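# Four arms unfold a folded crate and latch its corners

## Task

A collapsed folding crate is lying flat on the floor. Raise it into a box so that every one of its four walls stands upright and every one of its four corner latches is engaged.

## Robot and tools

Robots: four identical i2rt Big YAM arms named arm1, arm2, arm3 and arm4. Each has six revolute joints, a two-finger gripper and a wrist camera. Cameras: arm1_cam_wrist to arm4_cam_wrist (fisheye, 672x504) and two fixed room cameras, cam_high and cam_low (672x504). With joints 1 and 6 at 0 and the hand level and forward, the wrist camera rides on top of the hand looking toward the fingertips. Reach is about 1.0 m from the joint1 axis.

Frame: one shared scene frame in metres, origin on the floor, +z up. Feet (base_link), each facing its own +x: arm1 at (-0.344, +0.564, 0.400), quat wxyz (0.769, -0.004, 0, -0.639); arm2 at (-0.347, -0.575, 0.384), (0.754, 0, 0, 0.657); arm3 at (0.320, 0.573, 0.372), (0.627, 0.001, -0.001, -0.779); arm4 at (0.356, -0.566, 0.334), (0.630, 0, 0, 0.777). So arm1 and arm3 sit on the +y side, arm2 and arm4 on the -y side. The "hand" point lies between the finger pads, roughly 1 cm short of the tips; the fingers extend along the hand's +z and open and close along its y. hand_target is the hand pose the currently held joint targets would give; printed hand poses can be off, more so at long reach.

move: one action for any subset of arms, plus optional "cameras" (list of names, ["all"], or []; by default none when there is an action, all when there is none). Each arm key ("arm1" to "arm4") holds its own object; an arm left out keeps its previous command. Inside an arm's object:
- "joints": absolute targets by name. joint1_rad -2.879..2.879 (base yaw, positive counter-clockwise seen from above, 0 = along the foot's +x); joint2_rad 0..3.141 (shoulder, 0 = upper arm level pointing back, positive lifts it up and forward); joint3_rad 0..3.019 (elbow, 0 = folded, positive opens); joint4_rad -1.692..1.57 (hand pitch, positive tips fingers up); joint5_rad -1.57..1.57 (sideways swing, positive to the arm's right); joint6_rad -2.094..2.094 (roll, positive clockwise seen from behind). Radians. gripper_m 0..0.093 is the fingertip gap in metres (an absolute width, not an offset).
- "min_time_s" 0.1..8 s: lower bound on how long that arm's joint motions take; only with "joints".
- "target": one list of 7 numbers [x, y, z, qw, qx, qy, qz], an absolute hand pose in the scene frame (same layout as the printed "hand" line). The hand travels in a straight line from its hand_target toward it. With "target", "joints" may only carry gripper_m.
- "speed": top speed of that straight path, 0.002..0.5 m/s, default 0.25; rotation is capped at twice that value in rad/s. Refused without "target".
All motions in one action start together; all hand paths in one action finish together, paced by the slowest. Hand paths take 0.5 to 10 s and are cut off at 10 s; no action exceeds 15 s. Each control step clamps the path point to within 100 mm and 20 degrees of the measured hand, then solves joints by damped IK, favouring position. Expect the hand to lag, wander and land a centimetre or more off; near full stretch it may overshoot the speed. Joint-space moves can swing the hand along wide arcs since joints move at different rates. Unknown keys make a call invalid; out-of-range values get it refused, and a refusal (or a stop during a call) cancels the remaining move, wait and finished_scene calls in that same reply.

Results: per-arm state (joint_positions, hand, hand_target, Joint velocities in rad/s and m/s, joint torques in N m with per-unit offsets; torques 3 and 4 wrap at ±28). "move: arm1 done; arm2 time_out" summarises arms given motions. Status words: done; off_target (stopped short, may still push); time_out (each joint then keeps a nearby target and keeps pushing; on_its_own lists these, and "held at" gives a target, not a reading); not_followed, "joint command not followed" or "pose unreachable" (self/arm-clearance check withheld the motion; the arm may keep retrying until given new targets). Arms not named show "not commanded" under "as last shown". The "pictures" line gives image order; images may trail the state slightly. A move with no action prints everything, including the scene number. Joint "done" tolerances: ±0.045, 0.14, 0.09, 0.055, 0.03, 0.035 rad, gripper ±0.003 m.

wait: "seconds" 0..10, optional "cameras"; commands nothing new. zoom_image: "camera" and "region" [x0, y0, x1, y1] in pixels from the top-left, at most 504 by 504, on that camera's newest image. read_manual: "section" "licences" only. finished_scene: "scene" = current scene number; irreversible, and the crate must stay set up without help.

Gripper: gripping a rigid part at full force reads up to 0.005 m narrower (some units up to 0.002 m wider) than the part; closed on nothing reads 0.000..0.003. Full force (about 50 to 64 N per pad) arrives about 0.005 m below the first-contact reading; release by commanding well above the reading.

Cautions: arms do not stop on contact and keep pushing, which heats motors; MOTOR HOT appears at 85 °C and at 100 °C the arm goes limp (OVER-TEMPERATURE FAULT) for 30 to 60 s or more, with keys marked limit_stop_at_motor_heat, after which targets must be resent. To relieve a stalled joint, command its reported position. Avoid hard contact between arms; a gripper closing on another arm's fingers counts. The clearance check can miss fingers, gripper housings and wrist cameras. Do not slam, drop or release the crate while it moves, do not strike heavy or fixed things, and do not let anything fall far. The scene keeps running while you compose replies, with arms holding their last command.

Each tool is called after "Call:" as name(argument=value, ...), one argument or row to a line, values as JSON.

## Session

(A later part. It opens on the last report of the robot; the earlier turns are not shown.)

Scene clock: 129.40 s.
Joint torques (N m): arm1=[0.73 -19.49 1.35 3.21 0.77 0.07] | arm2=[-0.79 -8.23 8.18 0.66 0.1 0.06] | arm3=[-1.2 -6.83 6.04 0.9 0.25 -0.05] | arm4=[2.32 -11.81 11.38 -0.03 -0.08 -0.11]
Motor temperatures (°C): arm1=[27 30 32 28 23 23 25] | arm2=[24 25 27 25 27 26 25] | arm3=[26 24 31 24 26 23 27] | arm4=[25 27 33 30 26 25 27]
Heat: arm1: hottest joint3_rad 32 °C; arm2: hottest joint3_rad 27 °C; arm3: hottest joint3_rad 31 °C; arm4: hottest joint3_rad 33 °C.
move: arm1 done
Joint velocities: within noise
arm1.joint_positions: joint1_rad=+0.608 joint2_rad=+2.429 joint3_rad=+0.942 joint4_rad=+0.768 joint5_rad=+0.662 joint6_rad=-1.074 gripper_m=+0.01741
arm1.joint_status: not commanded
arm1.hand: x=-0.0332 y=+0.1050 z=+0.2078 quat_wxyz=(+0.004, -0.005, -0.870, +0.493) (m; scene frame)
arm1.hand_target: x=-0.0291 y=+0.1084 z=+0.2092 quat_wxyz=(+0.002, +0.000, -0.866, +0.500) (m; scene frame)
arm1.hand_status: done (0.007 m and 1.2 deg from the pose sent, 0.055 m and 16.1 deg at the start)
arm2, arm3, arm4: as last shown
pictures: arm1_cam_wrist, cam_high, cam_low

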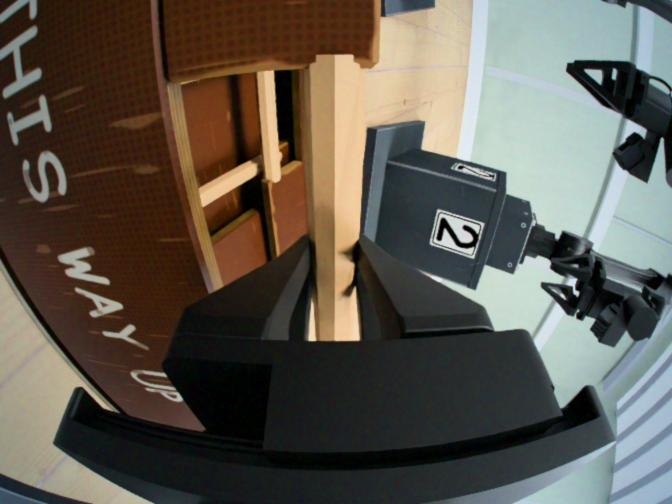

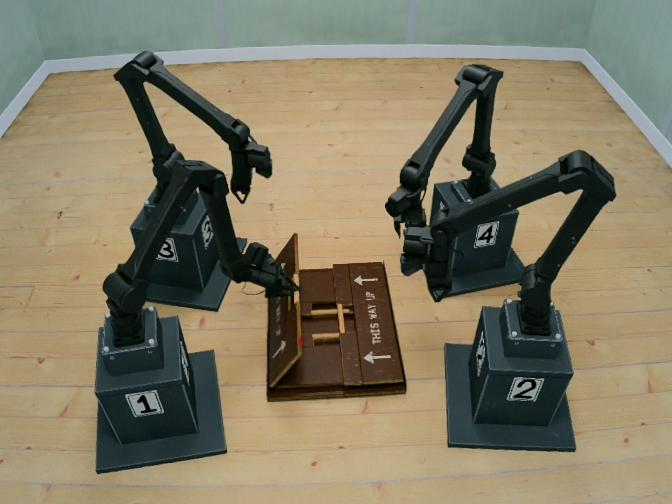

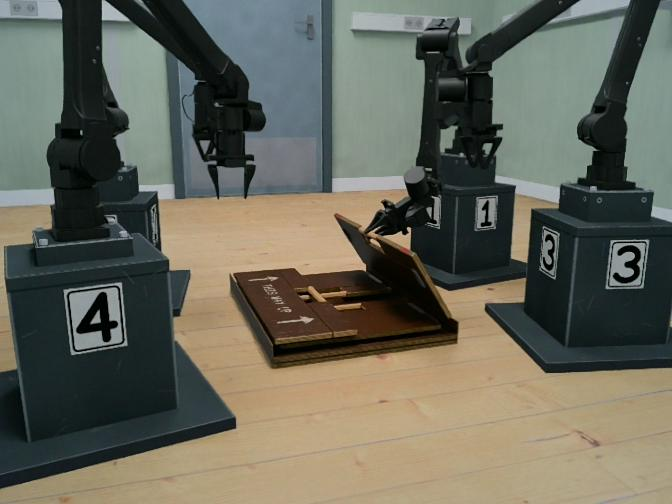

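Call:
move(
  arm1={"target": [-0.0285, 0.164, 0.236, 0, 0, 0.7934, -0.6088], "speed": 0.15},
  arm4={"target": [-0.03, -0.06, 0.25, 0, 1, 0, 0], "speed": 0.25, "joints": {"gripper_m": 0.05}},
  cameras=[],
)

Call:
move(
  arm1={"target": [-0.0285, 0.205, 0.243, 0, 0, 0.7193, -0.6947], "speed": 0.1},
  arm4={"target": [-0.045, -0.022, 0.16, 0, 1, 0, 0], "speed": 0.25, "joints": {"gripper_m": 0.05}},
  cameras=["arm1_cam_wrist", "arm4_cam_wrist", "cam_high", "cam_low"],
)

Scene clock: 144.73 s.
Joint torques (N m): arm1=[1.26 -18.37 -0.57 3.29 0.78 0.09] | arm2=[-0.85 -8.18 8.18 0.66 0.1 0.06] | arm3=[-1.32 -6.53 5.97 0.91 0.18 -0.05] | arm4=[1.38 -19.9 11.66 -0.54 -0.21 -0.11]
Motor temperatures (°C): arm1=[27 31 31 28 23 23 26] | arm2=[24 25 27 25 27 26 25] | arm3=[26 24 31 24 26 23 27] | arm4=[25 27 33 30 26 25 26]
Heat: arm1: hottest joint2_rad 31 °C; arm2: hottest joint3_rad 27 °C; arm3: hottest joint3_rad 31 °C; arm4: hottest joint3_rad 33 °C.
move: arm1 off_target; arm4 off_target
Joint velocities: within noise
arm1.joint_positions: joint1_rad=+0.729 joint2_rad=+2.530 joint3_rad=+0.851 joint4_rad=+1.232 joint5_rad=+0.881 joint6_rad=-1.213 gripper_m=+0.01741
arm1.joint_status: not commanded
arm1.hand: x=-0.0342 y=+0.1535 z=+0.2332 quat_wxyz=(+0.006, -0.007, -0.797, +0.604) (m; scene frame)
arm1.hand_target: x=-0.0313 y=+0.1603 z=+0.2367 quat_wxyz=(+0.003, -0.002, -0.793, +0.610) (m; scene frame)
arm1.hand_status: off_target (0.012 m and 1.2 deg from the pose sent, 0.066 m and 16.0 deg at the start)
arm2.joint_positions: joint1_rad=-0.174 joint2_rad=+1.343 joint3_rad=+0.663 joint4_rad=-0.950 joint5_rad=-0.007 joint6_rad=-0.329 gripper_m=+0.05013
arm2.joint_status: not commanded
arm2.hand: x=-0.2605 y=-0.3035 z=+0.4115 quat_wxyz=(+0.027, +0.714, -0.700, +0.010) (m; scene frame)
arm2.hand_target: x=-0.2517 y=-0.2856 z=+0.4203 quat_wxyz=(+0.008, +0.708, -0.706, +0.002) (m; scene frame)
arm2.hand_status: not commanded
arm3: as last shown
arm4.joint_positions: joint1_rad=+0.447 joint2_rad=+2.246 joint3_rad=+1.638 joint4_rad=-0.970 joint5_rad=-0.001 joint6_rad=-0.901 gripper_m=+0.05007
arm4.joint_status: all done
arm4.hand: x=-0.0233 y=-0.0716 z=+0.2517 quat_wxyz=(+0.003, +1.000, -0.008, +0.002) (m; scene frame)
arm4.hand_target: x=-0.0282 y=-0.0610 z=+0.2481 quat_wxyz=(+0.001, +1.000, -0.001, -0.001) (m; scene frame)
arm4.hand_status: off_target (0.014 m and 1.0 deg from the pose sent, 0.248 m and 3.3 deg at the start)
pictures: none
No camera images: "cameras" was empty.

Scene clock: 146.80 s.
Joint torques (N m): arm1=[2.2 -17.73 -1.36 3.1 0.29 0.13] | arm2=[-0.73 -8.23 8.2 0.68 0.1 0.07] | arm3=[-1.14 -6.53 6.06 0.85 0.21 -0.07] | arm4=[1.26 -21.6 11.48 0.01 -0.12 -0.11]
Motor temperatures (°C): arm1=[27 31 31 28 23 23 26] | arm2=[24 25 27 25 27 26 25] | arm3=[26 24 31 24 26 23 27] | arm4=[25 27 33 30 26 25 26]
Heat: arm1: hottest joint2_rad 31 °C; arm2: hottest joint3_rad 27 °C; arm3: hottest joint3_rad 31 °C; arm4: hottest joint3_rad 33 °C.
move: arm1 off_target; arm4 off_target
Joint velocities: within noise
arm1.joint_positions: joint1_rad=+0.827 joint2_rad=+2.642 joint3_rad=+0.862 joint4_rad=+1.546 joint5_rad=+1.067 joint6_rad=-1.362 gripper_m=+0.01741
arm1.joint_status: not commanded
arm1.hand: x=-0.0348 y=+0.1893 z=+0.2423 quat_wxyz=(+0.023, -0.024, -0.743, +0.668) (m; scene frame)
arm1.hand_target: x=-0.0246 y=+0.2012 z=+0.2449 quat_wxyz=(+0.008, -0.015, -0.741, +0.671) (m; scene frame)
arm1.hand_status: off_target (0.017 m and 5.6 deg from the pose sent, 0.053 m and 13.7 deg at the start; a joint's target at an end of its range on 39 of 62 steps)
arm2: as last shown
arm3.joint_positions: joint1_rad=-0.107 joint2_rad=+1.308 joint3_rad=+0.720 joint4_rad=-0.985 joint5_rad=+0.002 joint6_rad=-0.312 gripper_m=+0.05012
arm3.joint_status: not commanded
arm3.hand: x=+0.2223 y=+0.2830 z=+0.4254 quat_wxyz=(+0.000, -0.711, -0.703, -0.001) (m; scene frame)
arm3.hand_target: x=+0.2195 y=+0.2830 z=+0.4193 quat_wxyz=(+0.004, -0.710, -0.704, -0.004) (m; scene frame)
arm3.hand_status: not commanded
arm4.joint_positions: joint1_rad=+0.435 joint2_rad=+2.478 joint3_rad=+1.830 joint4_rad=-0.939 joint5_rad=-0.001 joint6_rad=-0.917 gripper_m=+0.05007
arm4.joint_status: all done
arm4.hand: x=-0.0406 y=-0.0357 z=+0.1661 quat_wxyz=(+0.007, +1.000, -0.006, +0.004) (m; scene frame)
arm4.hand_target: x=-0.0437 y=-0.0232 z=+0.1596 quat_wxyz=(+0.000, +1.000, +0.000, +0.000) (m; scene frame)
arm4.hand_status: off_target (0.016 m and 1.2 deg from the pose sent, 0.107 m and 1.0 deg at the start)
pictures: arm1_cam_wrist, arm4_cam_wrist, cam_high, cam_low

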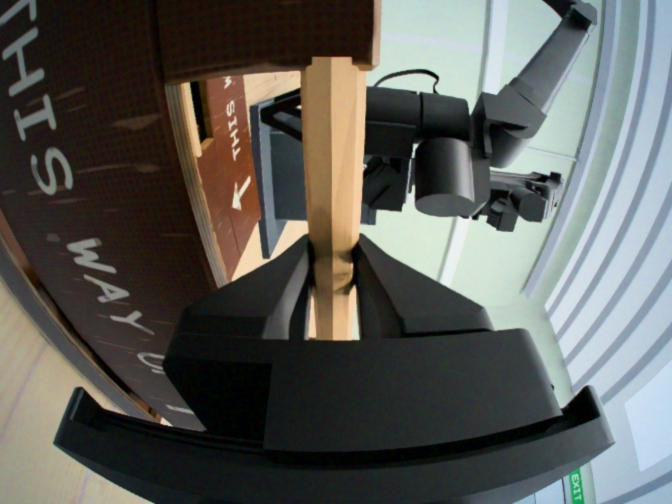

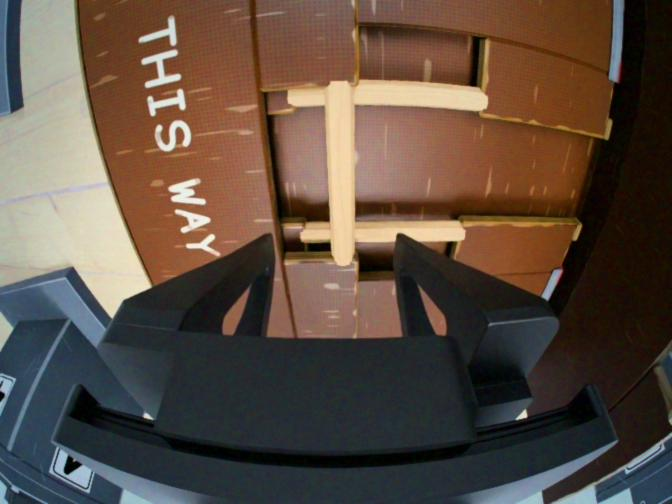

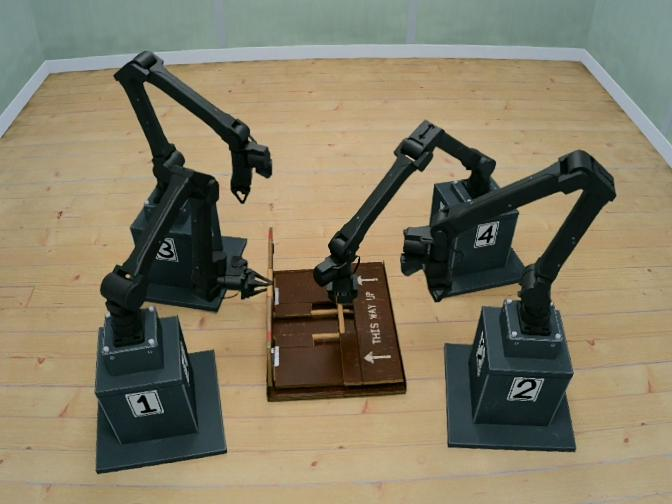

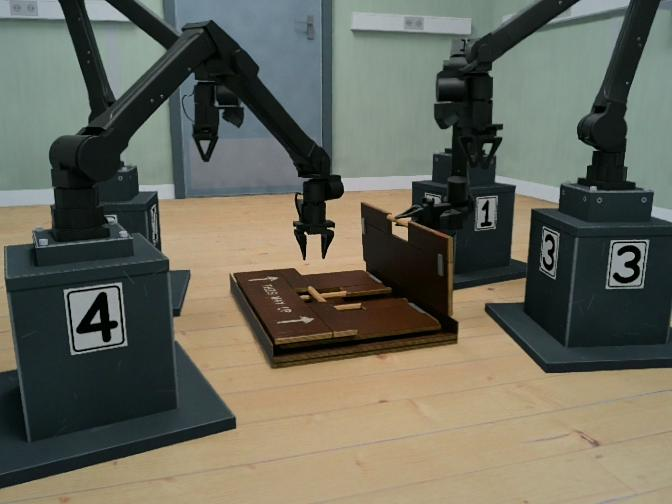

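Call:
move(
  arm4={"target": [-0.0194, -0.02, 0.072, 0, 1, 0, 0], "speed": 0.2},
  cameras=["arm4_cam_wrist", "arm3_cam_wrist"],
)

Scene clock: 152.67 s.
Joint torques (N m): arm1=[2.26 -17.61 -1.33 3.33 0.31 0.14] | arm2=[-0.85 -8.23 8.18 0.66 0.1 0.07] | arm3=[-1.67 -6.71 5.9 0.9 0.2 -0.06] | arm4=[1.9 -22.71 10.18 0.24 -0.13 -0.11]
Motor temperatures (°C): arm1=[27 31 31 28 23 23 26] | arm2=[24 25 27 25 27 26 25] | arm3=[26 24 31 24 26 23 27] | arm4=[25 28 32 30 26 25 26]
Heat: arm1: hottest joint2_rad 31 °C; arm2: hottest joint3_rad 27 °C; arm3: hottest joint3_rad 31 °C; arm4: hottest joint3_rad 32 °C.
move: arm4 off_target
Joint velocities: within noise
arm1, arm2, arm3: as last shown
arm4.joint_positions: joint1_rad=+0.401 joint2_rad=+2.625 joint3_rad=+1.836 joint4_rad=-0.810 joint5_rad=-0.001 joint6_rad=-0.949 gripper_m=+0.05007
arm4.joint_status: not commanded
arm4.hand: x=-0.0135 y=-0.0356 z=+0.0738 quat_wxyz=(+0.012, +1.000, -0.007, +0.008) (m; scene frame)
arm4.hand_target: x=-0.0205 y=-0.0228 z=+0.0724 quat_wxyz=(+0.000, +1.000, +0.001, +0.000) (m; scene frame)
arm4.hand_status: off_target (0.017 m and 1.8 deg from the pose sent, 0.098 m and 1.2 deg at the start)
pictures: arm3_cam_wrist, arm4_cam_wrist

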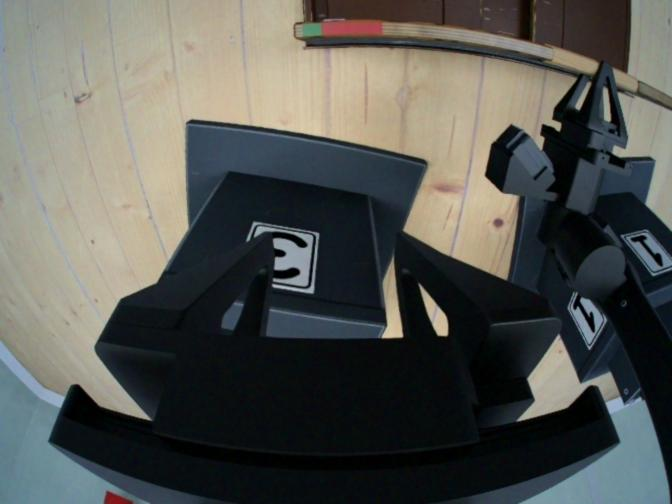

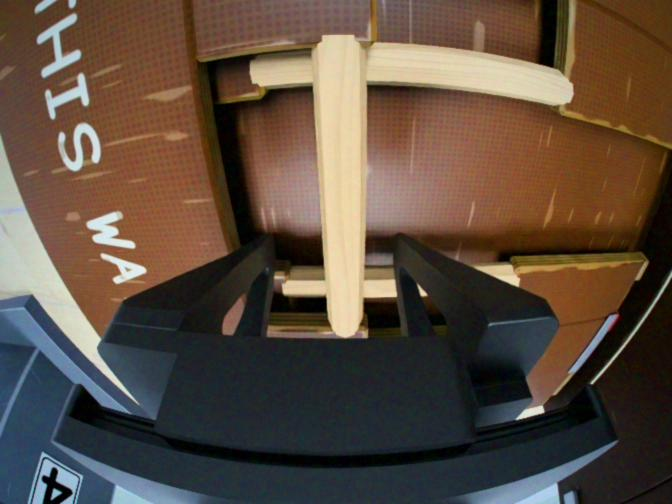

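Call:
move(
  arm4={"target": [-0.0195, -0.0165, 0.0455, 0, 1, 0, 0], "speed": 0.12},
  cameras=["arm4_cam_wrist"],
)

Call:
move(
  arm4={"joints": {"gripper_m": 0.012}, "min_time_s": 0.7},
  cameras=["arm4_cam_wrist"],
)

Scene clock: 155.97 s.
Joint torques (N m): arm1=[2.26 -17.44 -1.36 3.11 0.29 0.11] | arm2=[-0.79 -8.29 8.18 0.65 0.09 0.06] | arm3=[-1.32 -6.36 5.85 0.87 0.23 -0.02] | arm4=[1.14 -22.18 10.21 0.09 -0.11 -0.11]
Motor temperatures (°C): arm1=[27 31 31 28 23 23 26] | arm2=[24 25 27 25 27 26 25] | arm3=[26 24 31 24 26 23 27] | arm4=[25 28 32 30 26 25 26]
Heat: arm1: hottest joint2_rad 31 °C; arm2: hottest joint3_rad 27 °C; arm3: hottest joint3_rad 31 °C; arm4: hottest joint3_rad 32 °C.
move: arm4 off_target
Joint velocities: within noise
arm1, arm2, arm3: as last shown
arm4.joint_positions: joint1_rad=+0.398 joint2_rad=+2.677 joint3_rad=+1.888 joint4_rad=-0.793 joint5_rad=-0.001 joint6_rad=-0.953 gripper_m=+0.05007
arm4.joint_status: not commanded
arm4.hand: x=-0.0178 y=-0.0260 z=+0.0546 quat_wxyz=(+0.005, +1.000, -0.006, +0.003) (m; scene frame)
arm4.hand_target: x=-0.0180 y=-0.0157 z=+0.0460 quat_wxyz=(-0.001, +1.000, -0.001, -0.001) (m; scene frame)
arm4.hand_status: off_target (0.013 m and 1.0 deg from the pose sent, 0.035 m and 1.8 deg at the start)
pictures: arm4_cam_wrist

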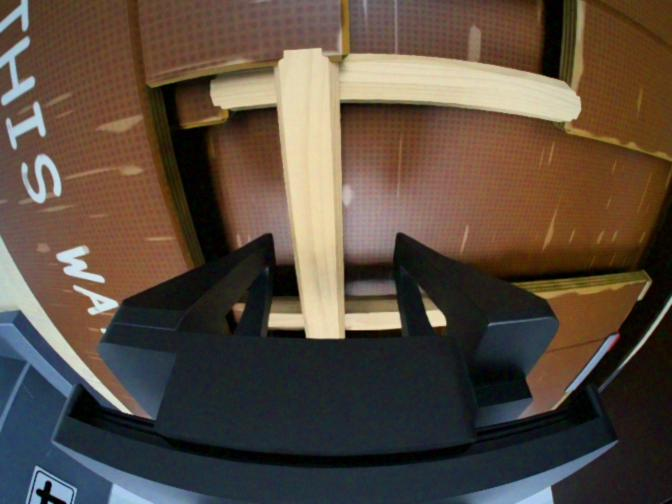

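Scene clock: 156.73 s.
Joint torques (N m): arm1=[2.37 -17.96 -1.21 2.99 0.31 0.09] | arm2=[-0.73 -8.23 8.17 0.66 0.09 0.06] | arm3=[-1.38 -6.18 5.85 0.94 0.22 -0.05] | arm4=[0.85 -22.12 10.15 0.54 -0.04 0.02]
Motor temperatures (°C): arm1=[27 31 31 28 23 23 26] | arm2=[24 25 27 25 27 26 25] | arm3=[26 24 31 24 26 23 27] | arm4=[25 28 32 30 26 25 26]
Heat: arm1: hottest joint2_rad 31 °C; arm2: hottest joint3_rad 27 °C; arm3: hottest joint3_rad 31 °C; arm4: hottest joint3_rad 32 °C.
move: arm4 off_target
Joint velocities: within noise
arm1, arm2, arm3: as last shown
arm4.joint_positions: joint1_rad=+0.401 joint2_rad=+2.679 joint3_rad=+1.886 joint4_rad=-0.804 joint5_rad=-0.010 joint6_rad=-0.975 gripper_m=+0.01706
arm4.joint_status: gripper_m off_target (ended at +0.01709, target +0.01200)
arm4.hand: x=-0.0184 y=-0.0314 z=+0.0533 quat_wxyz=(+0.013, +1.000, +0.006, +0.003) (m; scene frame)
arm4.hand_target: x=-0.0201 y=-0.0185 z=+0.0450 quat_wxyz=(+0.002, +1.000, +0.005, -0.003) (m; scene frame)
arm4.hand_status: not commanded
pictures: arm4_cam_wrist

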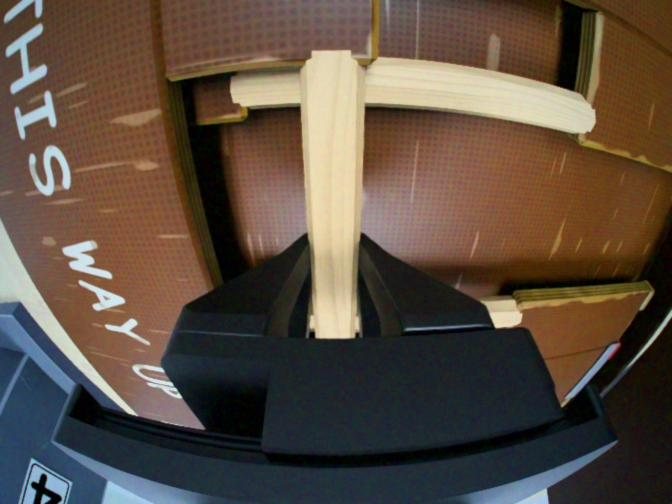

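Call:
move(
  arm4={"target": [-0.0195, -0.025, 0.104, -0.1305, 0.9914, 0, 0], "speed": 0.15},
  cameras=[],
)

Call:
move(
  arm4={"target": [-0.0195, -0.043, 0.15, -0.2588, 0.9659, 0, 0], "speed": 0.15},
  cameras=["arm4_cam_wrist"],
)

Call:
move(
  arm4={"target": [-0.0195, -0.075, 0.193, -0.3827, 0.9239, 0, 0], "speed": 0.15},
  cameras=["arm4_cam_wrist", "cam_low", "cam_high"],
)

Scene clock: 163.20 s.
Joint torques (N m): arm1=[2.49 -18.02 -1.43 3.08 0.33 0.15] | arm2=[-0.79 -8.29 8.18 0.65 0.1 0.07] | arm3=[-1.14 -6.53 5.91 0.9 0.19 -0.05] | arm4=[2.14 -24.59 6.08 1.13 0.53 0.3]
Motor temperatures (°C): arm1=[27 30 30 28 23 23 26] | arm2=[24 25 27 25 27 26 25] | arm3=[26 24 31 24 26 23 27] | arm4=[25 29 32 30 26 25 27]
Heat: arm1: hottest joint2_rad 30 °C; arm2: hottest joint3_rad 27 °C; arm3: hottest joint3_rad 31 °C; arm4: hottest joint3_rad 32 °C.
move: arm4 off_target
Joint velocities: within noise
arm1, arm2, arm3: as last shown
arm4.joint_positions: joint1_rad=+0.442 joint2_rad=+2.513 joint3_rad=+1.619 joint4_rad=-0.499 joint5_rad=+0.140 joint6_rad=-0.949 gripper_m=+0.01706
arm4.joint_status: not commanded
arm4.hand: x=-0.0184 y=-0.0329 z=+0.0925 quat_wxyz=(-0.113, +0.994, +0.008, +0.003) (m; scene frame)
arm4.hand_target: x=-0.0235 y=-0.0267 z=+0.1040 quat_wxyz=(-0.130, +0.991, +0.000, -0.001) (m; scene frame)
arm4.hand_status: off_target (0.014 m and 2.2 deg from the pose sent, 0.051 m and 16.6 deg at the start)
pictures: none
No camera images: "cameras" was empty.

Scene clock: 164.80 s.
Joint torques (N m): arm1=[2.9 -17.67 -1.22 3.06 0.31 0.11] | arm2=[-0.79 -8.23 8.18 0.66 0.09 0.06] | arm3=[-1.03 -6.3 5.9 0.79 0.19 -0.07] | arm4=[1.9 -22.53 5.49 1.58 0.73 0.21]
Motor temperatures (°C): arm1=[27 30 30 28 23 23 26] | arm2=[24 25 27 25 27 26 25] | arm3=[26 24 31 24 26 23 27] | arm4=[25 29 32 30 26 25 27]
Heat: arm1: hottest joint2_rad 30 °C; arm2: hottest joint3_rad 27 °C; arm3: hottest joint3_rad 31 °C; arm4: hottest joint3_rad 32 °C.
move: arm4 off_target
Joint velocities: within noise
arm1, arm2, arm3: as last shown
arm4.joint_positions: joint1_rad=+0.501 joint2_rad=+2.366 joint3_rad=+1.369 joint4_rad=-0.189 joint5_rad=+0.313 joint6_rad=-0.937 gripper_m=+0.01706
arm4.joint_status: not commanded
arm4.hand: x=-0.0176 y=-0.0470 z=+0.1389 quat_wxyz=(-0.243, +0.970, +0.006, +0.002) (m; scene frame)
arm4.hand_target: x=-0.0190 y=-0.0423 z=+0.1495 quat_wxyz=(-0.259, +0.966, +0.000, +0.000) (m; scene frame)
arm4.hand_status: off_target (0.012 m and 2.0 deg from the pose sent, 0.058 m and 17.1 deg at the start)
pictures: arm4_cam_wrist

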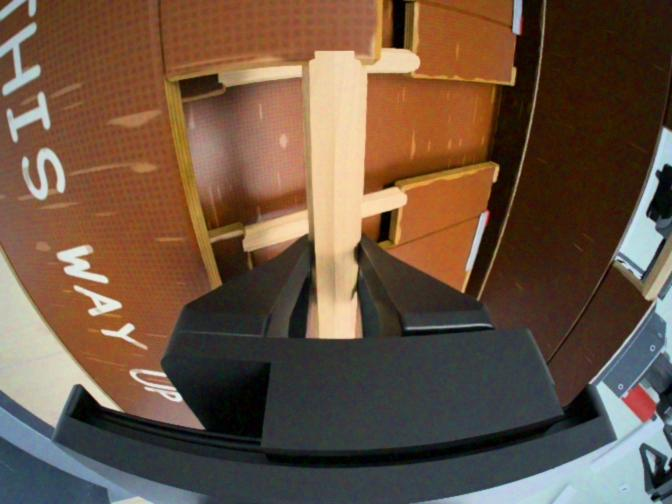

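Scene clock: 166.37 s.
Joint torques (N m): arm1=[2.61 -17.85 -1.37 3.04 0.3 0.14] | arm2=[-0.79 -8.23 8.17 0.66 0.1 0.07] | arm3=[-1.08 -6.89 5.96 0.81 0.24 -0.02] | arm4=[2.2 -20.72 4.79 1.84 0.73 0.04]
Motor temperatures (°C): arm1=[27 30 30 28 23 23 26] | arm2=[24 25 27 25 27 26 25] | arm3=[26 24 31 24 26 23 27] | arm4=[25 29 32 30 26 25 27]
Heat: arm1: hottest joint2_rad 30 °C; arm2: hottest joint3_rad 27 °C; arm3: hottest joint3_rad 31 °C; arm4: hottest joint3_rad 32 °C.
move: arm4 off_target
Joint velocities: within noise
arm1, arm2, arm3: as last shown
arm4.joint_positions: joint1_rad=+0.580 joint2_rad=+2.265 joint3_rad=+1.155 joint4_rad=+0.127 joint5_rad=+0.511 joint6_rad=-0.946 gripper_m=+0.01706
arm4.joint_status: not commanded
arm4.hand: x=-0.0171 y=-0.0744 z=+0.1826 quat_wxyz=(-0.370, +0.929, +0.002, +0.002) (m; scene frame)
arm4.hand_target: x=-0.0195 y=-0.0732 z=+0.1934 quat_wxyz=(-0.383, +0.924, +0.004, +0.002) (m; scene frame)
arm4.hand_status: off_target (0.011 m and 1.6 deg from the pose sent, 0.061 m and 16.8 deg at the start)
pictures: arm4_cam_wrist, cam_high, cam_low

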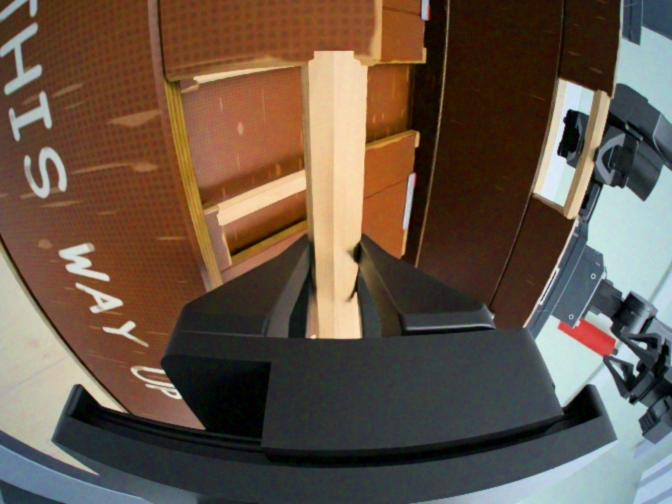

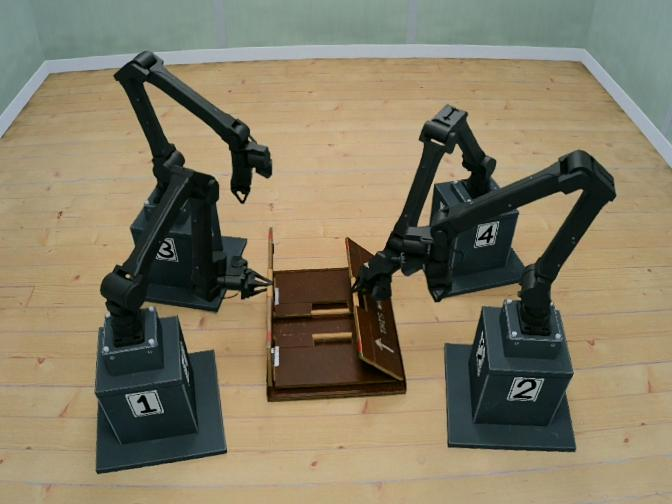

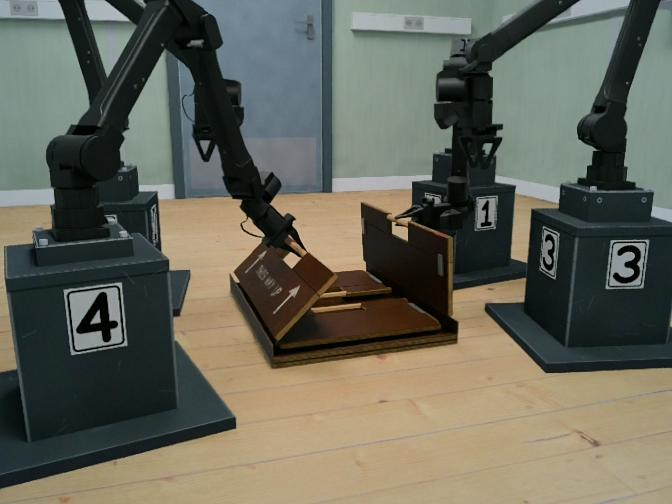

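Call:
move(
  arm4={"target": [-0.0195, -0.1155, 0.226, -0.5, 0.866, 0, 0], "speed": 0.15},
  cameras=[],
)

Call:
move(
  arm4={"target": [-0.0195, -0.166, 0.246, -0.6088, 0.7934, 0, 0], "speed": 0.15},
  cameras=[],
)

Call:
move(
  arm4={"target": [-0.0195, -0.2, 0.252, -0.682, 0.7314, 0, 0], "speed": 0.12},
  arm3={"target": [0.06, 0.04, 0.36, 0, 0.7071, 0.7071, 0], "speed": 0.3},
  cameras=["arm4_cam_wrist", "arm3_cam_wrist", "cam_low", "cam_high"],
)

Scene clock: 170.90 s.
Joint torques (N m): arm1=[2.26 -18.02 -1.16 3.03 0.31 0.08] | arm2=[-0.73 -8.18 8.17 0.66 0.1 0.06] | arm3=[-1.14 -7 6.05 0.84 0.22 -0.04] | arm4=[2.37 -18.78 3.9 2.13 0.76 -0.02]
Motor temperatures (°C): arm1=[27 30 30 28 23 23 26] | arm2=[24 25 27 25 27 26 25] | arm3=[26 24 31 24 26 23 27] | arm4=[25 29 31 30 27 25 27]
Heat: arm1: hottest joint2_rad 30 °C; arm2: hottest joint3_rad 27 °C; arm3: hottest joint3_rad 31 °C; arm4: hottest joint3_rad 31 °C.
move: arm4 done
Joint velocities: within noise
arm1, arm3: as last shown
arm2.joint_positions: joint1_rad=-0.174 joint2_rad=+1.343 joint3_rad=+0.663 joint4_rad=-0.950 joint5_rad=-0.007 joint6_rad=-0.329 gripper_m=+0.05013
arm2.joint_status: not commanded
arm2.hand: x=-0.2605 y=-0.3035 z=+0.4115 quat_wxyz=(+0.027, +0.714, -0.700, +0.010) (m; scene frame)
arm2.hand_target: x=-0.2517 y=-0.2856 z=+0.4203 quat_wxyz=(+0.008, +0.708, -0.706, +0.002) (m; scene frame)
arm2.hand_status: not commanded
arm4.joint_positions: joint1_rad=+0.682 joint2_rad=+2.234 joint3_rad=+0.983 joint4_rad=+0.479 joint5_rad=+0.728 joint6_rad=-0.995 gripper_m=+0.01706
arm4.joint_status: not commanded
arm4.hand: x=-0.0171 y=-0.1140 z=+0.2164 quat_wxyz=(-0.489, +0.872, -0.002, +0.001) (m; scene frame)
arm4.hand_target: x=-0.0202 y=-0.1146 z=+0.2266 quat_wxyz=(-0.501, +0.866, +0.000, +0.000) (m; scene frame)
arm4.hand_status: done (0.010 m and 1.4 deg from the pose sent, 0.060 m and 16.5 deg at the start)
pictures: none
No camera images: "cameras" was empty.

Scene clock: 172.73 s.
Joint torques (N m): arm1=[2.37 -17.55 -1.26 3.17 0.32 0.13] | arm2=[-0.79 -8.23 8.18 0.66 0.1 0.07] | arm3=[-0.97 -6.42 5.87 0.87 0.2 -0.05] | arm4=[2.37 -17.03 2.59 2.89 0.85 -0.09]
Motor temperatures (°C): arm1=[27 30 30 28 23 23 26] | arm2=[24 25 27 25 27 26 25] | arm3=[26 24 31 24 26 23 27] | arm4=[25 29 31 30 27 25 27]
Heat: arm1: hottest joint2_rad 30 °C; arm2: hottest joint3_rad 27 °C; arm3: hottest joint3_rad 31 °C; arm4: hottest joint3_rad 31 °C.
move: arm4 done
Joint velocities: within noise
arm1.joint_positions: joint1_rad=+0.827 joint2_rad=+2.642 joint3_rad=+0.862 joint4_rad=+1.546 joint5_rad=+1.067 joint6_rad=-1.362 gripper_m=+0.01741
arm1.joint_status: not commanded
arm1.hand: x=-0.0348 y=+0.1893 z=+0.2423 quat_wxyz=(+0.023, -0.024, -0.743, +0.668) (m; scene frame)
arm1.hand_target: x=-0.0246 y=+0.2012 z=+0.2449 quat_wxyz=(+0.008, -0.015, -0.741, +0.671) (m; scene frame)
arm1.hand_status: not commanded
arm2: as last shown
arm3.joint_positions: joint1_rad=-0.107 joint2_rad=+1.308 joint3_rad=+0.720 joint4_rad=-0.985 joint5_rad=+0.002 joint6_rad=-0.312 gripper_m=+0.05012
arm3.joint_status: not commanded
arm3.hand: x=+0.2223 y=+0.2830 z=+0.4254 quat_wxyz=(+0.000, -0.711, -0.703, -0.001) (m; scene frame)
arm3.hand_target: x=+0.2195 y=+0.2830 z=+0.4193 quat_wxyz=(+0.004, -0.710, -0.704, -0.004) (m; scene frame)
arm3.hand_status: not commanded
arm4.joint_positions: joint1_rad=+0.795 joint2_rad=+2.302 joint3_rad=+0.866 joint4_rad=+0.930 joint5_rad=+0.945 joint6_rad=-1.144 gripper_m=+0.01706
arm4.joint_status: not commanded
arm4.hand: x=-0.0153 y=-0.1614 z=+0.2378 quat_wxyz=(-0.599, +0.801, -0.004, +0.000) (m; scene frame)
arm4.hand_target: x=-0.0169 y=-0.1630 z=+0.2461 quat_wxyz=(-0.609, +0.793, -0.004, +0.001) (m; scene frame)
arm4.hand_status: done (0.010 m and 1.5 deg from the pose sent, 0.060 m and 16.4 deg at the start)
pictures: none
No camera images: "cameras" was empty.

Scene clock: 174.73 s.
Joint torques (N m): arm1=[2.26 -17.49 -1.21 3.26 0.3 0.11] | arm2=[-0.79 -8.23 8.18 0.66 0.1 0.06] | arm3=[-1.38 -15.68 9.54 -0.16 -0.03 -0.04] | arm4=[2.49 -16.67 1.89 3.07 0.43 -0.24]
Motor temperatures (°C): arm1=[27 30 30 28 23 23 26] | arm2=[24 25 27 25 27 26 25] | arm3=[26 24 31 24 26 23 27] | arm4=[25 29 31 30 27 25 27]
Heat: arm1: hottest joint2_rad 30 °C; arm2: hottest joint3_rad 27 °C; arm3: hottest joint3_rad 31 °C; arm4: hottest joint3_rad 31 °C.
move: arm3 off_target; arm4 off_target
Joint velocities: within noise
arm1, arm2: as last shown
arm3.joint_positions: joint1_rad=-0.228 joint2_rad=+2.038 joint3_rad=+1.492 joint4_rad=-1.023 joint5_rad=+0.005 joint6_rad=-0.444 gripper_m=+0.05012
arm3.joint_status: not commanded
arm3.hand: x=+0.0701 y=+0.0504 z=+0.3625 quat_wxyz=(+0.001, -0.707, -0.707, +0.001) (m; scene frame)
arm3.hand_target: x=+0.0598 y=+0.0411 z=+0.3580 quat_wxyz=(-0.001, -0.707, -0.707, +0.000) (m; scene frame)
arm3.hand_status: off_target (0.015 m and 0.1 deg from the pose sent, 0.299 m and 0.6 deg at the start)
arm4.joint_positions: joint1_rad=+0.875 joint2_rad=+2.443 joint3_rad=+0.849 joint4_rad=+1.397 joint5_rad=+1.080 joint6_rad=-1.392 gripper_m=+0.01706
arm4.joint_status: not commanded
arm4.hand: x=-0.0134 y=-0.1957 z=+0.2442 quat_wxyz=(-0.674, +0.739, -0.004, +0.000) (m; scene frame)
arm4.hand_target: x=-0.0180 y=-0.1975 z=+0.2524 quat_wxyz=(-0.682, +0.731, -0.002, +0.002) (m; scene frame)
arm4.hand_status: off_target (0.011 m and 1.3 deg from the pose sent, 0.041 m and 12.5 deg at the start)
pictures: arm3_cam_wrist, arm4_cam_wrist, cam_high, cam_low

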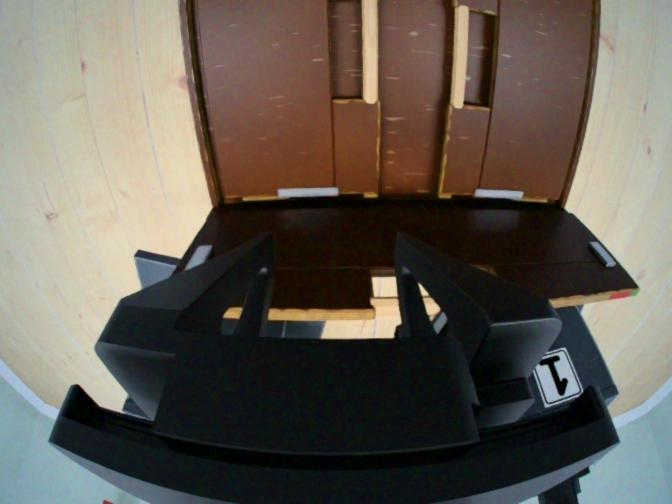

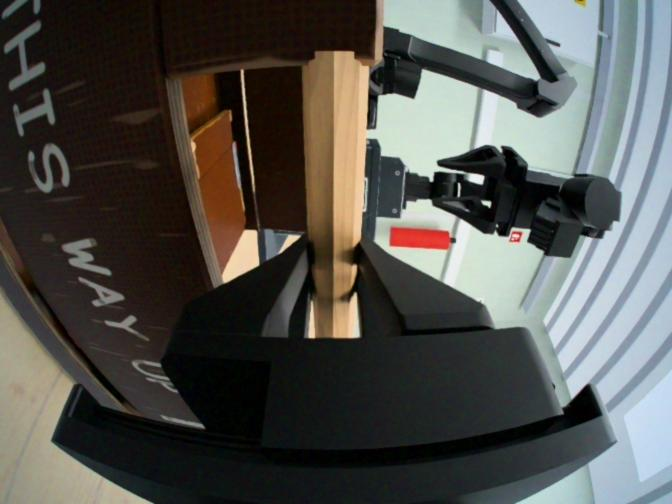

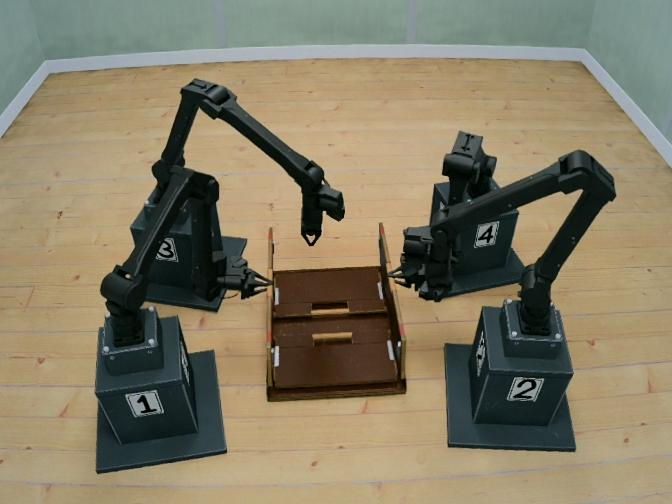

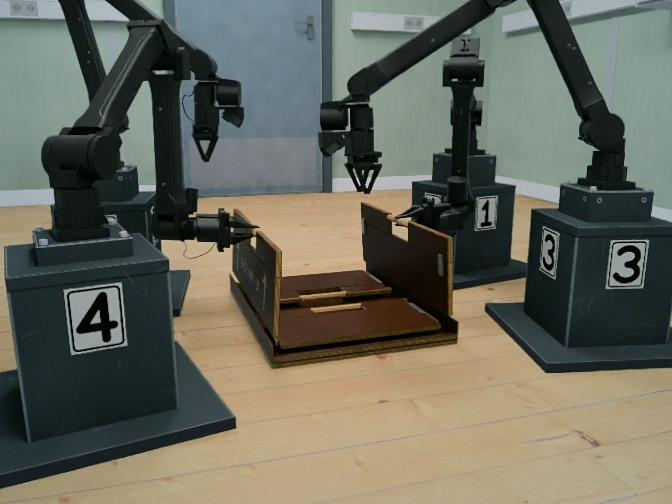

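Call:
zoom_image(
  camera="arm3_cam_wrist",
  region=[170, 0, 650, 360],
)

Call:
zoom_image(
  camera="cam_high",
  region=[250, 215, 420, 405],
)

Call:
zoom_image(
  camera="cam_low",
  region=[220, 190, 470, 370],
)

Scaled by 1.050 from the camera's 672x504 image, which has a finer 960x720 frame.

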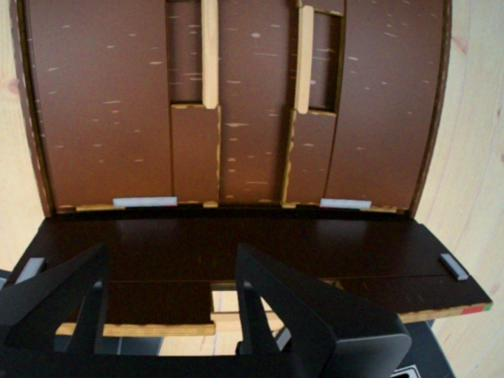

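Scaled by 2.653 from the camera's 672x504 image, which has a finer 960x720 frame.

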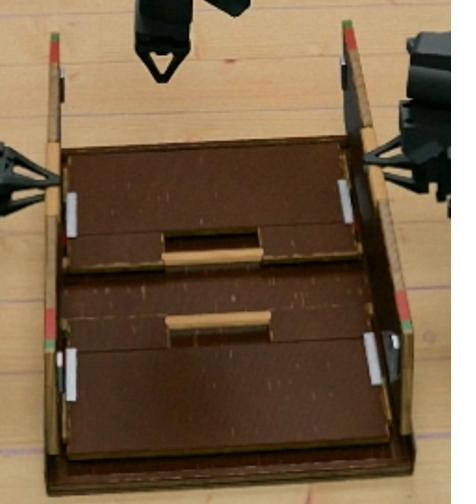

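Scaled by 2.016 from the camera's 672x504 image, which has a finer 960x720 frame.

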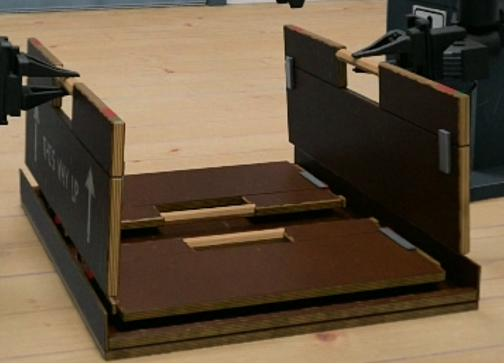

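Call:
move(
  arm1={"target": [-0.0285, 0.221, 0.246, 0, 0, 0.7771, -0.6293], "speed": 0.1},
  arm4={"target": [-0.0205, -0.219, 0.2575, -0.6428, 0.766, 0, 0], "speed": 0.1},
  arm3={"target": [0.013, -0.008, 0.12, 0, 0.7071, 0.7071, 0], "speed": 0.3},
  cameras=["arm3_cam_wrist", "cam_high", "cam_low"],
)

Scene clock: 183.17 s.
Joint torques (N m): arm1=[3.19 -19.08 -3.29 1.76 0 0.38] | arm2=[-0.85 -8.23 8.18 0.66 0.09 0.07] | arm3=[-1.44 -19.6 7.79 -0.01 -0.06 -0.06] | arm4=[3.6 -18.55 0.75 1.21 0.48 0.17]
Motor temperatures (°C): arm1=[27 30 30 28 23 23 26] | arm2=[24 25 27 25 27 26 25] | arm3=[26 25 31 24 26 23 27] | arm4=[25 29 30 30 27 25 27]
Heat: arm1: hottest joint2_rad 30 °C; arm2: hottest joint3_rad 27 °C; arm3: hottest joint3_rad 31 °C; arm4: hottest joint3_rad 30 °C.
move: arm1 off_target; arm3 off_target; arm4 off_target
Joint velocities: within noise
arm1.joint_positions: joint1_rad=+0.849 joint2_rad=+2.565 joint3_rad=+0.799 joint4_rad=+1.364 joint5_rad=+1.045 joint6_rad=-1.219 gripper_m=+0.01723
arm1.joint_status: not commanded
arm1.hand: x=-0.0350 y=+0.2030 z=+0.2422 quat_wxyz=(+0.017, -0.016, -0.771, +0.636) (m; scene frame)
arm1.hand_target: x=-0.0297 y=+0.2202 z=+0.2460 quat_wxyz=(+0.003, -0.002, -0.776, +0.631) (m; scene frame)
arm1.hand_status: off_target (0.020 m and 2.9 deg from the pose sent, 0.033 m and 7.0 deg at the start)
arm2: as last shown
arm3.joint_positions: joint1_rad=-0.262 joint2_rad=+2.575 joint3_rad=+1.794 joint4_rad=-0.787 joint5_rad=+0.005 joint6_rad=-0.476 gripper_m=+0.05012
arm3.joint_status: not commanded
arm3.hand: x=+0.0211 y=-0.0031 z=+0.1304 quat_wxyz=(+0.001, -0.708, -0.706, +0.001) (m; scene frame)
arm3.hand_target: x=+0.0138 y=-0.0057 z=+0.1206 quat_wxyz=(+0.000, -0.707, -0.707, +0.001) (m; scene frame)
arm3.hand_status: off_target (0.014 m and 0.2 deg from the pose sent, 0.256 m and 0.1 deg at the start)
arm4.joint_positions: joint1_rad=+0.901 joint2_rad=+2.348 joint3_rad=+0.808 joint4_rad=+1.135 joint5_rad=+1.093 joint6_rad=-1.213 gripper_m=+0.01687
arm4.joint_status: not commanded
arm4.hand: x=-0.0130 y=-0.2093 z=+0.2449 quat_wxyz=(-0.640, +0.768, -0.005, +0.007) (m; scene frame)
arm4.hand_target: x=-0.0201 y=-0.2183 z=+0.2575 quat_wxyz=(-0.643, +0.766, -0.001, +0.000) (m; scene frame)
arm4.hand_status: off_target (0.018 m and 1.1 deg from the pose sent, 0.028 m and 4.8 deg at the start)
pictures: arm3_cam_wrist, cam_high, cam_low

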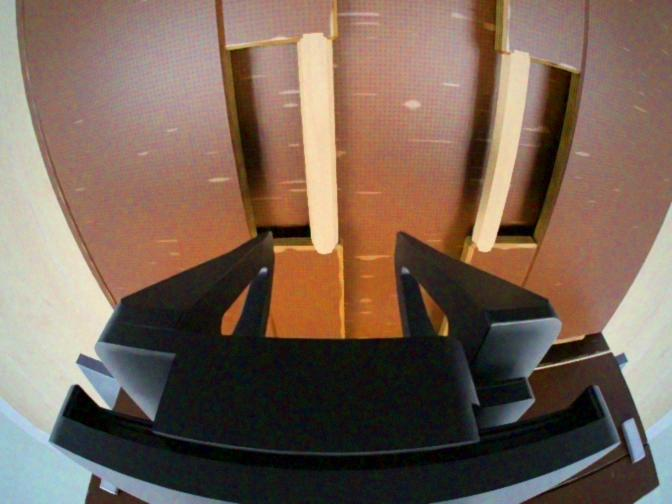

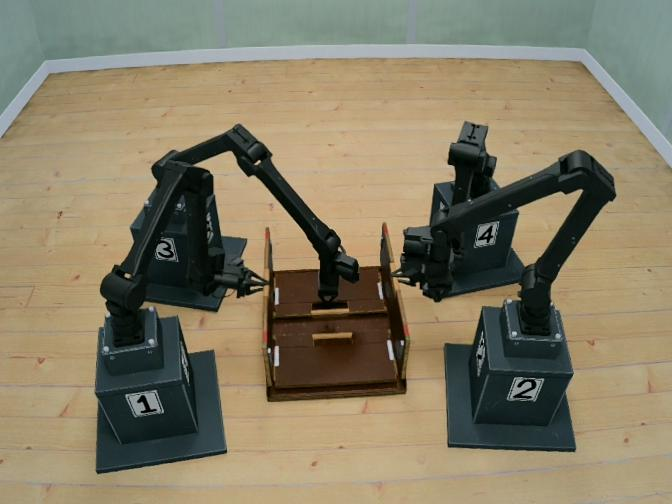

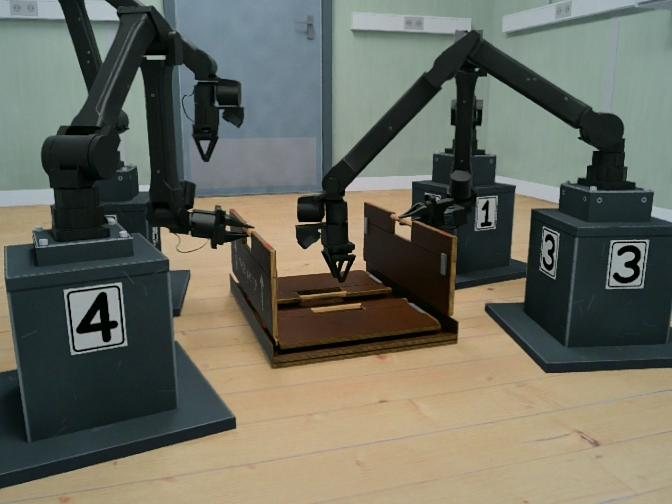

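Call:
zoom_image(
  camera="cam_high",
  region=[250, 215, 420, 405],
)

Call:
zoom_image(
  camera="arm3_cam_wrist",
  region=[180, 10, 560, 300],
)

Scaled by 2.653 from the camera's 672x504 image, which has a finer 960x720 frame.

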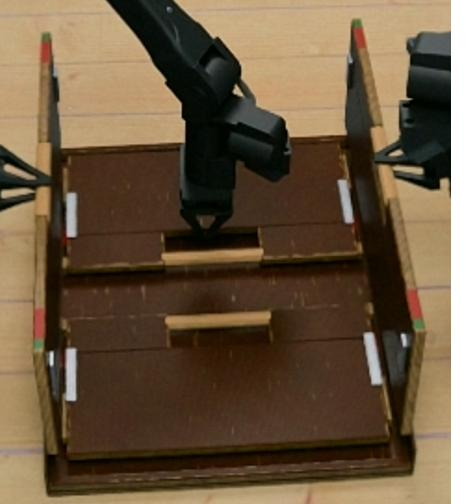

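Scaled by 1.326 from the camera's 672x504 image, which has a finer 960x720 frame.

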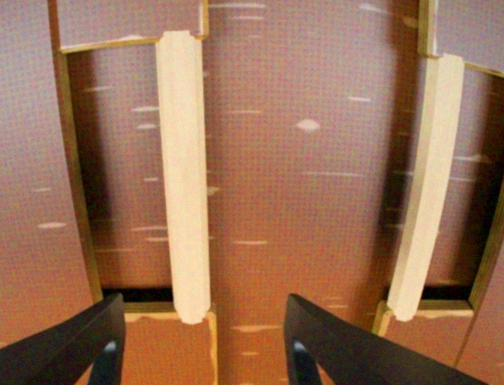

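Call:
move(
  arm3={"target": [0.0225, -0.004, 0.055, 0, 0.7071, 0.7071, 0], "speed": 0.2},
  cameras=["arm3_cam_wrist"],
)

Scene clock: 190.43 s.
Joint torques (N m): arm1=[3.02 -19.43 -3.36 1.57 -0.01 0.36] | arm2=[-0.79 -8.23 8.18 0.66 0.1 0.07] | arm3=[-0.21 -20.13 7.15 0.75 0 0.07] | arm4=[3.66 -18.55 0.75 1.2 0.47 0.18]
Motor temperatures (°C): arm1=[27 31 30 28 23 23 26] | arm2=[24 25 27 25 27 26 25] | arm3=[26 26 31 24 26 23 27] | arm4=[25 29 30 30 27 25 28]
Heat: arm1: hottest joint2_rad 31 °C; arm2: hottest joint3_rad 27 °C; arm3: hottest joint3_rad 31 °C; arm4: hottest joint3_rad 30 °C.
move: arm3 off_target
Joint velocities: within noise
arm1, arm2, arm4: as last shown
arm3.joint_positions: joint1_rad=-0.262 joint2_rad=+2.707 joint3_rad=+1.849 joint4_rad=-0.728 joint5_rad=+0.005 joint6_rad=-0.476 gripper_m=+0.05012
arm3.joint_status: not commanded
arm3.hand: x=+0.0258 y=+0.0056 z=+0.0623 quat_wxyz=(+0.004, -0.708, -0.706, -0.007) (m; scene frame)
arm3.hand_target: x=+0.0230 y=-0.0030 z=+0.0548 quat_wxyz=(+0.000, -0.707, -0.707, +0.000) (m; scene frame)
arm3.hand_status: off_target (0.013 m and 0.9 deg from the pose sent, 0.075 m and 0.2 deg at the start)
pictures: arm3_cam_wrist

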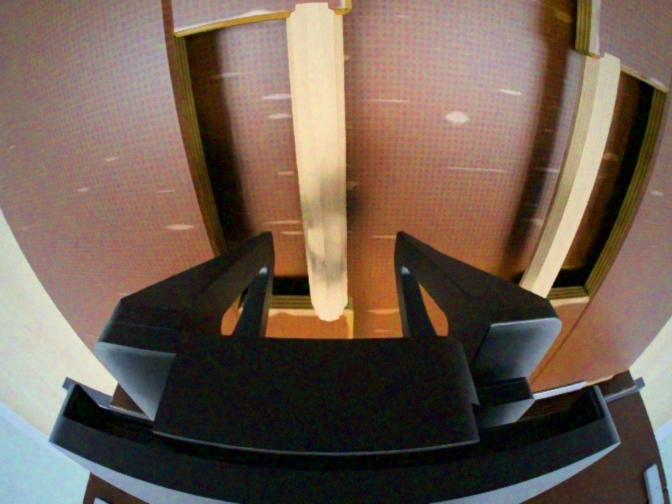

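Call:
move(
  arm3={"target": [0.0265, -0.011, 0.03, 0, 0.7071, 0.7071, 0], "speed": 0.12},
  cameras=["arm3_cam_wrist"],
)

Call:
move(
  arm3={"joints": {"gripper_m": 0.012}, "min_time_s": 0.7},
  cameras=["arm3_cam_wrist"],
)

Scene clock: 193.27 s.
Joint torques (N m): arm1=[3.43 -19.37 -3.3 1.73 0.01 0.37] | arm2=[-0.73 -8.23 8.18 0.65 0.1 0.06] | arm3=[0.15 -20.01 7.45 0.58 -0.02 0.14] | arm4=[3.6 -18.55 0.75 1.21 0.48 0.18]
Motor temperatures (°C): arm1=[27 31 30 28 23 23 26] | arm2=[24 25 27 25 27 26 25] | arm3=[26 26 31 24 26 23 27] | arm4=[25 28 30 30 27 25 28]
Heat: arm1: hottest joint2_rad 31 °C; arm2: hottest joint3_rad 27 °C; arm3: hottest joint3_rad 31 °C; arm4: hottest joint3_rad 30 °C.
move: arm3 off_target
Joint velocities: within noise
arm1, arm2, arm4: as last shown
arm3.joint_positions: joint1_rad=-0.262 joint2_rad=+2.760 joint3_rad=+1.909 joint4_rad=-0.725 joint5_rad=+0.005 joint6_rad=-0.476 gripper_m=+0.05012
arm3.joint_status: not commanded
arm3.hand: x=+0.0218 y=-0.0021 z=+0.0437 quat_wxyz=(+0.002, -0.708, -0.706, -0.003) (m; scene frame)
arm3.hand_target: x=+0.0270 y=-0.0097 z=+0.0303 quat_wxyz=(+0.000, -0.707, -0.707, +0.000) (m; scene frame)
arm3.hand_status: off_target (0.017 m and 0.4 deg from the pose sent, 0.036 m and 0.9 deg at the start)
pictures: arm3_cam_wrist

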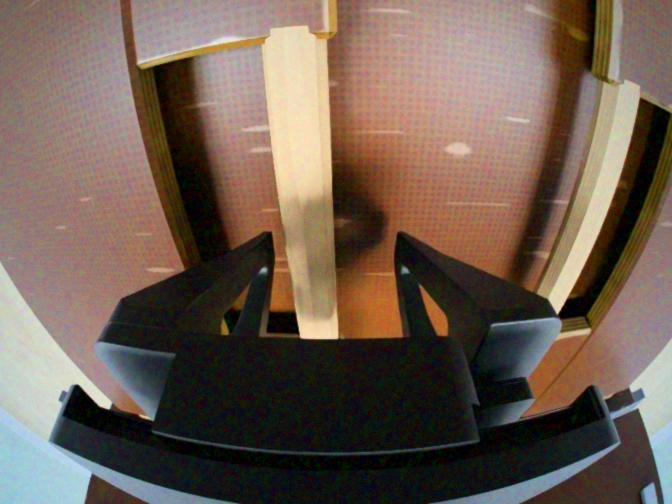

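Scene clock: 194.03 s.
Joint torques (N m): arm1=[2.78 -19.25 -3.11 1.84 -0.05 0.34] | arm2=[-0.79 -8.18 8.17 0.66 0.09 0.07] | arm3=[0.32 -18.96 7.34 0.84 0.13 0.18] | arm4=[3.6 -18.55 0.75 1.2 0.48 0.18]
Motor temperatures (°C): arm1=[27 31 30 28 23 23 26] | arm2=[24 25 27 25 27 26 25] | arm3=[26 26 31 24 26 23 27] | arm4=[25 28 30 30 27 25 28]
Heat: arm1: hottest joint2_rad 31 °C; arm2: hottest joint3_rad 27 °C; arm3: hottest joint3_rad 31 °C; arm4: hottest joint3_rad 30 °C.
move: arm3 off_target
Joint velocities: within noise
arm1, arm2, arm4: as last shown
arm3.joint_positions: joint1_rad=-0.250 joint2_rad=+2.762 joint3_rad=+1.909 joint4_rad=-0.730 joint5_rad=-0.004 joint6_rad=-0.485 gripper_m=+0.01685
arm3.joint_status: gripper_m off_target (ended at +0.01688, target +0.01200)
arm3.hand: x=+0.0311 y=-0.0049 z=+0.0428 quat_wxyz=(-0.001, -0.700, -0.714, -0.007) (m; scene frame)
arm3.hand_target: x=+0.0321 y=-0.0117 z=+0.0301 quat_wxyz=(-0.002, -0.701, -0.713, -0.002) (m; scene frame)
arm3.hand_status: not commanded
pictures: arm3_cam_wrist

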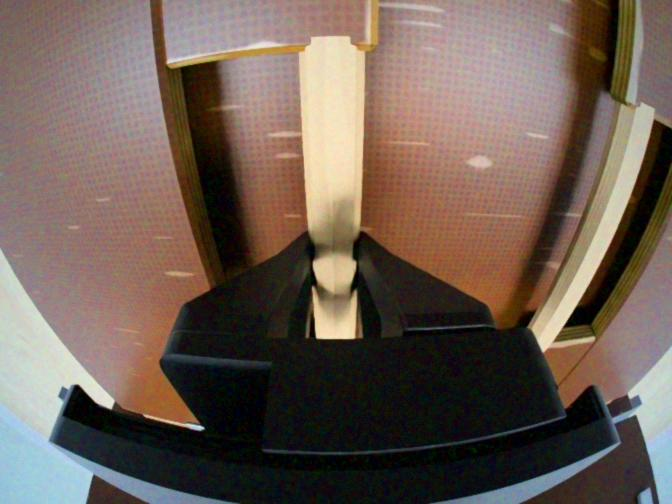

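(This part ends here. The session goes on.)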